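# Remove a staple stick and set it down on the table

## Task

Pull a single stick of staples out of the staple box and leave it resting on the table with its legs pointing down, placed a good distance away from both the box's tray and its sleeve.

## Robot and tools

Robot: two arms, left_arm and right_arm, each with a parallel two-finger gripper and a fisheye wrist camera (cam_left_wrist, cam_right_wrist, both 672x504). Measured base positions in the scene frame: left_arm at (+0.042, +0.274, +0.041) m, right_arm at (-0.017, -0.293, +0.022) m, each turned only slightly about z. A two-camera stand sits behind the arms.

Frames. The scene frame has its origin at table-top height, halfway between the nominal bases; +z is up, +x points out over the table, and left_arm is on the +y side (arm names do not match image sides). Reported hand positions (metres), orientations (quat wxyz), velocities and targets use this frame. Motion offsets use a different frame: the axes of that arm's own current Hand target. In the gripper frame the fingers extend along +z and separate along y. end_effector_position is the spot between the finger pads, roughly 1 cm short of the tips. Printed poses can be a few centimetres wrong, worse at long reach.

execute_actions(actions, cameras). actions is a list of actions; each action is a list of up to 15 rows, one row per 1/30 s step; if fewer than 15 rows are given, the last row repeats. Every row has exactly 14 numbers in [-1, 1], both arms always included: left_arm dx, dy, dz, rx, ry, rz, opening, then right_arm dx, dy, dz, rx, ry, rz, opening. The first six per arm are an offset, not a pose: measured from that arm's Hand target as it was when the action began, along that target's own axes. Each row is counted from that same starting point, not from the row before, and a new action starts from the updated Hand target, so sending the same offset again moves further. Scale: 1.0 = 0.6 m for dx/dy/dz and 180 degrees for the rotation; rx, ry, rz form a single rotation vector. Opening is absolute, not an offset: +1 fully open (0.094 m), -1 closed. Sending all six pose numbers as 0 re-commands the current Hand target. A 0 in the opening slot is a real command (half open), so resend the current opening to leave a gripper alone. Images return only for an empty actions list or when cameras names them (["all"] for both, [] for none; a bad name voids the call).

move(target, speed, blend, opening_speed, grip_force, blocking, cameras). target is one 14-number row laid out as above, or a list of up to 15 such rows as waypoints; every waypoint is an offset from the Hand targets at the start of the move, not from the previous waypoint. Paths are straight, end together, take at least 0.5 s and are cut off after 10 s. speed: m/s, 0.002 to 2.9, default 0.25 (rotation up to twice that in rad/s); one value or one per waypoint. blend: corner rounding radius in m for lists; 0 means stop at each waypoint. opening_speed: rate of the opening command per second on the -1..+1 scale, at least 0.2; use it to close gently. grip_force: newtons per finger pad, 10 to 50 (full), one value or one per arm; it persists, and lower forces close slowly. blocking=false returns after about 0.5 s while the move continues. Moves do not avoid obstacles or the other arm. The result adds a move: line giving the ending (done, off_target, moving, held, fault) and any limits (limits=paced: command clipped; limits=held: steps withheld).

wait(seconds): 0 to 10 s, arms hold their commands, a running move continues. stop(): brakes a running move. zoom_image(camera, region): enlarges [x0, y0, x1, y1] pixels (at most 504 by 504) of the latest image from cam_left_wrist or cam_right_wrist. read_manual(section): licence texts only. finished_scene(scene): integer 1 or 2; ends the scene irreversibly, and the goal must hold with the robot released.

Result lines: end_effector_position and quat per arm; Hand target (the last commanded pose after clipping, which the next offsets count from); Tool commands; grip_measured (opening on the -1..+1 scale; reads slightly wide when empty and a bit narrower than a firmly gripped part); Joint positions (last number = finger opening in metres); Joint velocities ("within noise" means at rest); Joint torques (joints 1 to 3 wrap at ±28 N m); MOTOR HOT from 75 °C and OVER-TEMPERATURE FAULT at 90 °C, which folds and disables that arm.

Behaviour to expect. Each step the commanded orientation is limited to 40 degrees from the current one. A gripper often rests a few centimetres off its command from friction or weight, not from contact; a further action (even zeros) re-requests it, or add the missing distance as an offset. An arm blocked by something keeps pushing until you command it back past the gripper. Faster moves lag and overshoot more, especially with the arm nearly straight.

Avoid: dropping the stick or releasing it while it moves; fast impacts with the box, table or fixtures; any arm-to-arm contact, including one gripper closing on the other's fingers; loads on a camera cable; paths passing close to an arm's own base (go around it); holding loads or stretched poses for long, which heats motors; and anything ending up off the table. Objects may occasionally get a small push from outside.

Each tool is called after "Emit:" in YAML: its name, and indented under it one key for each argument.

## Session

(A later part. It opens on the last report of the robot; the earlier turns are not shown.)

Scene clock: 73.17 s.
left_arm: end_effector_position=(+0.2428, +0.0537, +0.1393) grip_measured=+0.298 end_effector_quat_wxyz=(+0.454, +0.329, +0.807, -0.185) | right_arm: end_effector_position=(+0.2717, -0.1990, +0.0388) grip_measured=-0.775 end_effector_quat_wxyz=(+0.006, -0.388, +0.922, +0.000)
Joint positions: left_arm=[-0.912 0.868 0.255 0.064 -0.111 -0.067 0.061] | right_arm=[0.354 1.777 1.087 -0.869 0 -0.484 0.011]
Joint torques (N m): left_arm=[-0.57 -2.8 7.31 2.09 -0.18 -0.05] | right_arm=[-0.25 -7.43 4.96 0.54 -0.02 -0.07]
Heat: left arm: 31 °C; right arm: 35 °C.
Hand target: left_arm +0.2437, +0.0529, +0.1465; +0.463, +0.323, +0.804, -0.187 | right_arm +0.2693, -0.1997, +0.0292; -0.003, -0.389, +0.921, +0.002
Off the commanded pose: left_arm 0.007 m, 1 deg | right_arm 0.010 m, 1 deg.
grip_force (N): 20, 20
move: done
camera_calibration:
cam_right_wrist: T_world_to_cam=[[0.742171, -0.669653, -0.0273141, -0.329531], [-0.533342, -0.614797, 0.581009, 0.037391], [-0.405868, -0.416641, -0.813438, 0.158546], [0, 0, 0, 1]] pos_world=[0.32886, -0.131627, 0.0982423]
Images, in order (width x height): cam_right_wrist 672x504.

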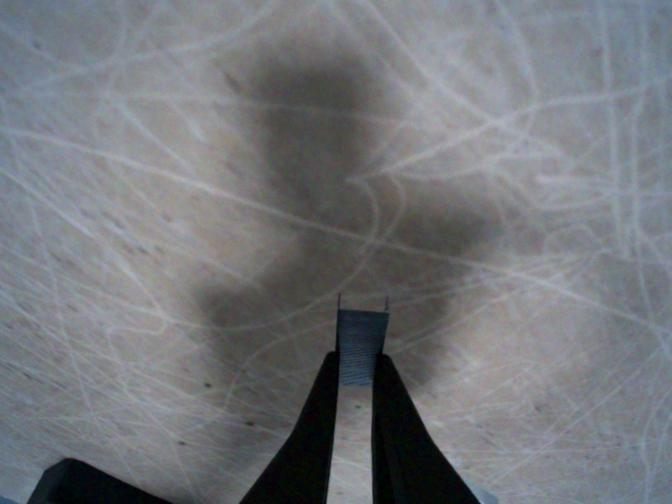

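Emit:
move:
  target: [0,0,0,0,0,0,0.3,0,0,0.028,0,0,0,-0.86]
  speed: 0.04

Emit:
move:
  target: [0,0,0,0,0,0,0.3,0,0,0.008,0,0,0,-0.86]
  speed: 0.02
  cameras: ["cam_right_wrist"]

Scene clock: 74.30 s.
left_arm: end_effector_position=(+0.2428, +0.0537, +0.1393) grip_measured=+0.298 end_effector_quat_wxyz=(+0.454, +0.329, +0.807, -0.185) | right_arm: end_effector_position=(+0.2719, -0.1989, +0.0218) grip_measured=-0.775 end_effector_quat_wxyz=(+0.006, -0.388, +0.922, +0.000)
Joint positions: left_arm=[-0.912 0.868 0.255 0.064 -0.111 -0.067 0.061] | right_arm=[0.354 1.809 1.051 -0.802 0 -0.484 0.011]
Joint torques (N m): left_arm=[-0.57 -2.8 7.32 2.08 -0.18 -0.04] | right_arm=[-0.24 -7.57 4.82 0.59 -0.02 -0.07]
Heat: left arm: 31 °C; right arm: 34 °C.
Hand target: left_arm +0.2437, +0.0529, +0.1465; +0.463, +0.323, +0.804, -0.187 | right_arm +0.2692, -0.1997, +0.0124; -0.003, -0.389, +0.921, +0.002
Off the commanded pose: left_arm 0.007 m, 1 deg | right_arm 0.010 m, 1 deg.
grip_force (N): 20, 20
move: done

Scene clock: 75.23 s.
left_arm: end_effector_position=(+0.2428, +0.0537, +0.1393) grip_measured=+0.298 end_effector_quat_wxyz=(+0.454, +0.329, +0.807, -0.185) | right_arm: end_effector_position=(+0.2722, -0.1988, +0.0173) grip_measured=-0.775 end_effector_quat_wxyz=(+0.006, -0.388, +0.922, +0.000)
Joint positions: left_arm=[-0.912 0.868 0.255 0.064 -0.111 -0.067 0.061] | right_arm=[0.354 1.818 1.043 -0.783 0 -0.484 0.011]
Joint torques (N m): left_arm=[-0.58 -2.8 7.3 2.09 -0.18 -0.04] | right_arm=[-0.23 -7.56 4.72 0.56 -0.02 -0.05]
Heat: left arm: 31 °C; right arm: 34 °C.
Hand target: left_arm +0.2437, +0.0529, +0.1465; +0.463, +0.323, +0.804, -0.187 | right_arm +0.2692, -0.1997, +0.0076; -0.003, -0.389, +0.921, +0.002
Off the commanded pose: left_arm 0.007 m, 1 deg | right_arm 0.010 m, 1 deg.
grip_force (N): 20, 20
move: done
camera_calibration:
cam_right_wrist: T_world_to_cam=[[0.742196, -0.669633, -0.0271385, -0.330442], [-0.533535, -0.614886, 0.580737, 0.0502842], [-0.405568, -0.416541, -0.813639, 0.141232], [0, 0, 0, 1]] pos_world=[0.32936, -0.131527, 0.076742]
Images, in order (width x height): cam_right_wrist 672x504.

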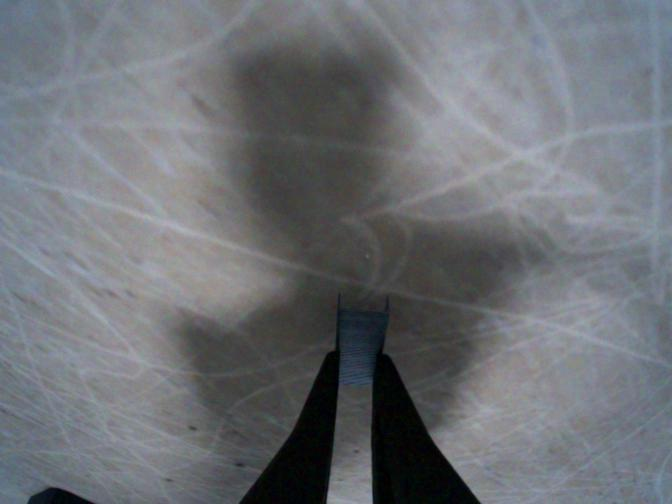

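Emit:
move:
  target: [0,0,0,0,0,0,0.3,0,0,0.006,0,0,0,-0.86]
  speed: 0.02
  cameras: ["cam_right_wrist"]

Emit:
move:
  target: [0,0,0,0,0,0,0.3,0,0,0.003,0,0,0,-0.86]
  speed: 0.02
  cameras: ["cam_right_wrist"]

Scene clock: 76.23 s.
left_arm: end_effector_position=(+0.2428, +0.0537, +0.1393) grip_measured=+0.298 end_effector_quat_wxyz=(+0.454, +0.329, +0.807, -0.185) | right_arm: end_effector_position=(+0.2724, -0.1987, +0.0138) grip_measured=-0.775 end_effector_quat_wxyz=(+0.006, -0.388, +0.922, +0.000)
Joint positions: left_arm=[-0.912 0.868 0.255 0.064 -0.111 -0.067 0.061] | right_arm=[0.354 1.826 1.036 -0.769 0 -0.484 0.011]
Joint torques (N m): left_arm=[-0.57 -2.8 7.31 2.08 -0.18 -0.05] | right_arm=[-0.24 -7.57 4.68 0.6 -0.02 -0.06]
Heat: left arm: 31 °C; right arm: 34 °C.
Hand target: left_arm +0.2437, +0.0529, +0.1465; +0.463, +0.323, +0.804, -0.187 | right_arm +0.2692, -0.1997, +0.0041; -0.003, -0.389, +0.921, +0.002
Off the commanded pose: left_arm 0.007 m, 1 deg | right_arm 0.010 m, 1 deg.
grip_force (N): 20, 20
move: done
camera_calibration:
cam_right_wrist: T_world_to_cam=[[0.742223, -0.66961, -0.0269651, -0.33056], [-0.533726, -0.614978, 0.580464, 0.0524447], [-0.405268, -0.416442, -0.813839, 0.138476], [0, 0, 0, 1]] pos_world=[0.32946, -0.131427, 0.0733416]
Images, in order (width x height): cam_right_wrist 672x504.

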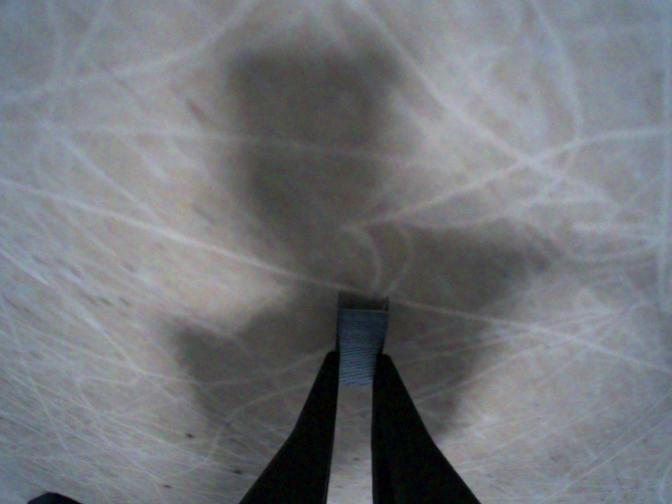

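Scene clock: 76.93 s.
left_arm: end_effector_position=(+0.2428, +0.0537, +0.1393) grip_measured=+0.298 end_effector_quat_wxyz=(+0.454, +0.329, +0.807, -0.185) | right_arm: end_effector_position=(+0.2741, -0.1982, +0.0138) grip_measured=-0.775 end_effector_quat_wxyz=(+0.010, -0.388, +0.922, -0.001)
Joint positions: left_arm=[-0.912 0.868 0.255 0.064 -0.111 -0.067 0.061] | right_arm=[0.354 1.826 1.036 -0.761 0 -0.484 0.011]
Joint torques (N m): left_arm=[-0.57 -2.8 7.31 2.09 -0.17 -0.04] | right_arm=[-0.23 -7.3 4.44 0.55 -0.02 -0.06]
Heat: left arm: 31 °C; right arm: 34 °C.
Hand target: left_arm +0.2437, +0.0529, +0.1465; +0.463, +0.323, +0.804, -0.187 | right_arm +0.2692, -0.1996, +0.0023; -0.003, -0.389, +0.921, +0.002
Off the commanded pose: left_arm 0.007 m, 1 deg | right_arm 0.013 m, 2 deg.
grip_force (N): 20, 20
move: off_target (right_arm)
camera_calibration:
cam_right_wrist: T_world_to_cam=[[0.742401, -0.669549, -0.0233418, -0.331638], [-0.537691, -0.616257, 0.575426, 0.0546153], [-0.39966, -0.414646, -0.817521, 0.138349], [0, 0, 0, 1]] pos_world=[0.330867, -0.131025, 0.0739352]
Images, in order (width x height): cam_right_wrist 672x504.

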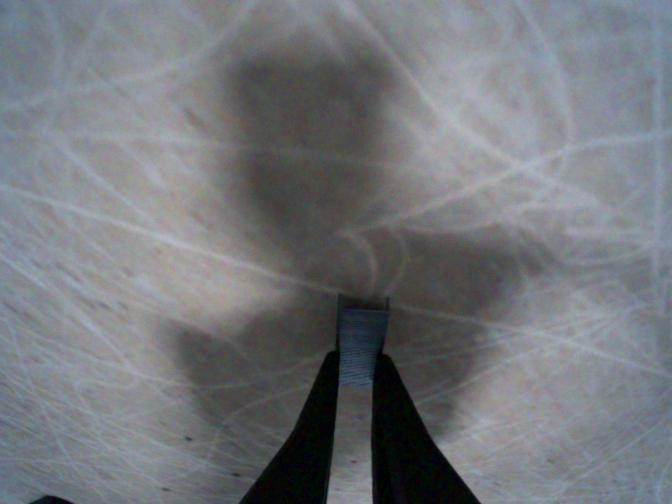

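Contact reached. Release and rise.

Emit:
move:
  target: [0,0,0,0,0,0,0.3,0,0,-0.003,0,0,0,-0.55]
  opening_speed: 0.2

Emit:
move:
  target: [0,0,0,0,0,0,0.3,0,0,-0.15,0,0,0,-0.55]
  speed: 0.1
  cameras: ["all"]

Scene clock: 78.80 s.
left_arm: end_effector_position=(+0.2428, +0.0537, +0.1393) grip_measured=+0.298 end_effector_quat_wxyz=(+0.454, +0.329, +0.807, -0.185) | right_arm: end_effector_position=(+0.2741, -0.1982, +0.0138) grip_measured=-0.553 end_effector_quat_wxyz=(+0.010, -0.388, +0.922, -0.001)
Joint positions: left_arm=[-0.912 0.868 0.255 0.064 -0.111 -0.067 0.061] | right_arm=[0.354 1.826 1.036 -0.761 0 -0.484 0.021]
Joint torques (N m): left_arm=[-0.57 -2.8 7.31 2.09 -0.18 -0.04] | right_arm=[-0.23 -7.6 4.7 0.53 -0.02 -0.06]
Heat: left arm: 31 °C; right arm: 33 °C.
Hand target: left_arm +0.2437, +0.0529, +0.1465; +0.463, +0.323, +0.804, -0.187 | right_arm +0.2692, -0.1997, +0.0041; -0.003, -0.389, +0.921, +0.002
Off the commanded pose: left_arm 0.007 m, 1 deg | right_arm 0.011 m, 2 deg.
grip_force (N): 20, 20
move: off_target (right_arm)

Scene clock: 80.47 s.
left_arm: end_effector_position=(+0.2428, +0.0537, +0.1393) grip_measured=+0.298 end_effector_quat_wxyz=(+0.454, +0.329, +0.807, -0.185) | right_arm: end_effector_position=(+0.2658, -0.2009, +0.0816) grip_measured=-0.553 end_effector_quat_wxyz=(-0.018, -0.388, +0.922, +0.002)
Joint positions: left_arm=[-0.912 0.868 0.255 0.064 -0.111 -0.067 0.061] | right_arm=[0.354 1.74 1.224 -1.091 0 -0.484 0.021]
Joint torques (N m): left_arm=[-0.57 -2.81 7.3 2.09 -0.17 -0.05] | right_arm=[-0.35 -11.54 7.88 0.23 -0.02 -0.08]
Heat: left arm: 31 °C; right arm: 33 °C.
Hand target: left_arm +0.2437, +0.0529, +0.1465; +0.463, +0.323, +0.804, -0.187 | right_arm +0.2698, -0.1999, +0.0940; -0.003, -0.389, +0.921, +0.002
Off the commanded pose: left_arm 0.007 m, 1 deg | right_arm 0.013 m, 2 deg.
grip_force (N): 20, 20
move: off_target (right_arm)
camera_calibration:
cam_left_wrist: T_world_to_cam=[[-0.658926, -0.752131, 0.0106984, 0.205485], [-0.709321, 0.616561, -0.341638, 0.219616], [0.25036, -0.232703, -0.939771, 0.186094], [0, 0, 0, 1]] pos_world=[0.244587, 0.0624497, 0.247716]
cam_right_wrist: T_world_to_cam=[[0.740613, -0.669935, -0.0517623, -0.322905], [-0.505309, -0.60608, 0.614272, -0.00024695], [-0.442895, -0.428782, -0.787395, 0.195518], [0, 0, 0, 1]] pos_world=[0.325617, -0.132641, 0.137387]

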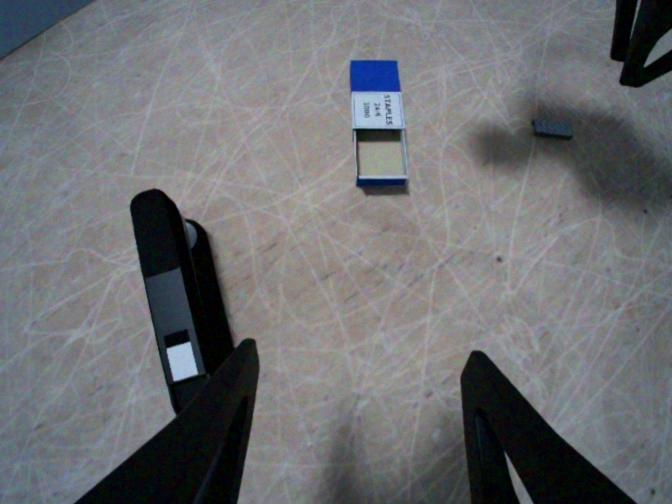

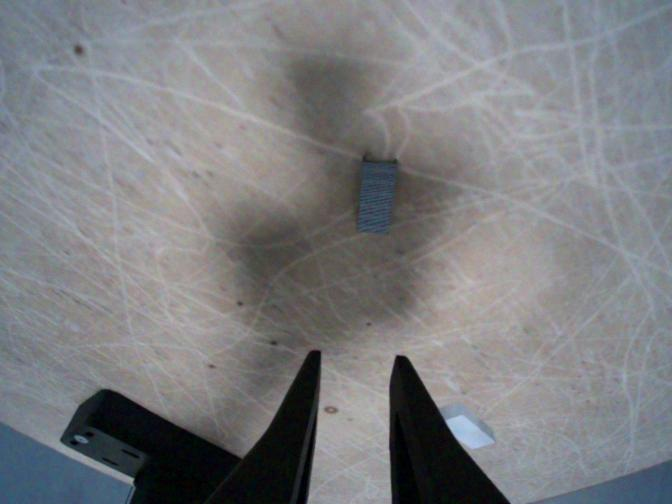

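Emit:
finished_scene:
  scene: 1

The scene is finished: the task was done.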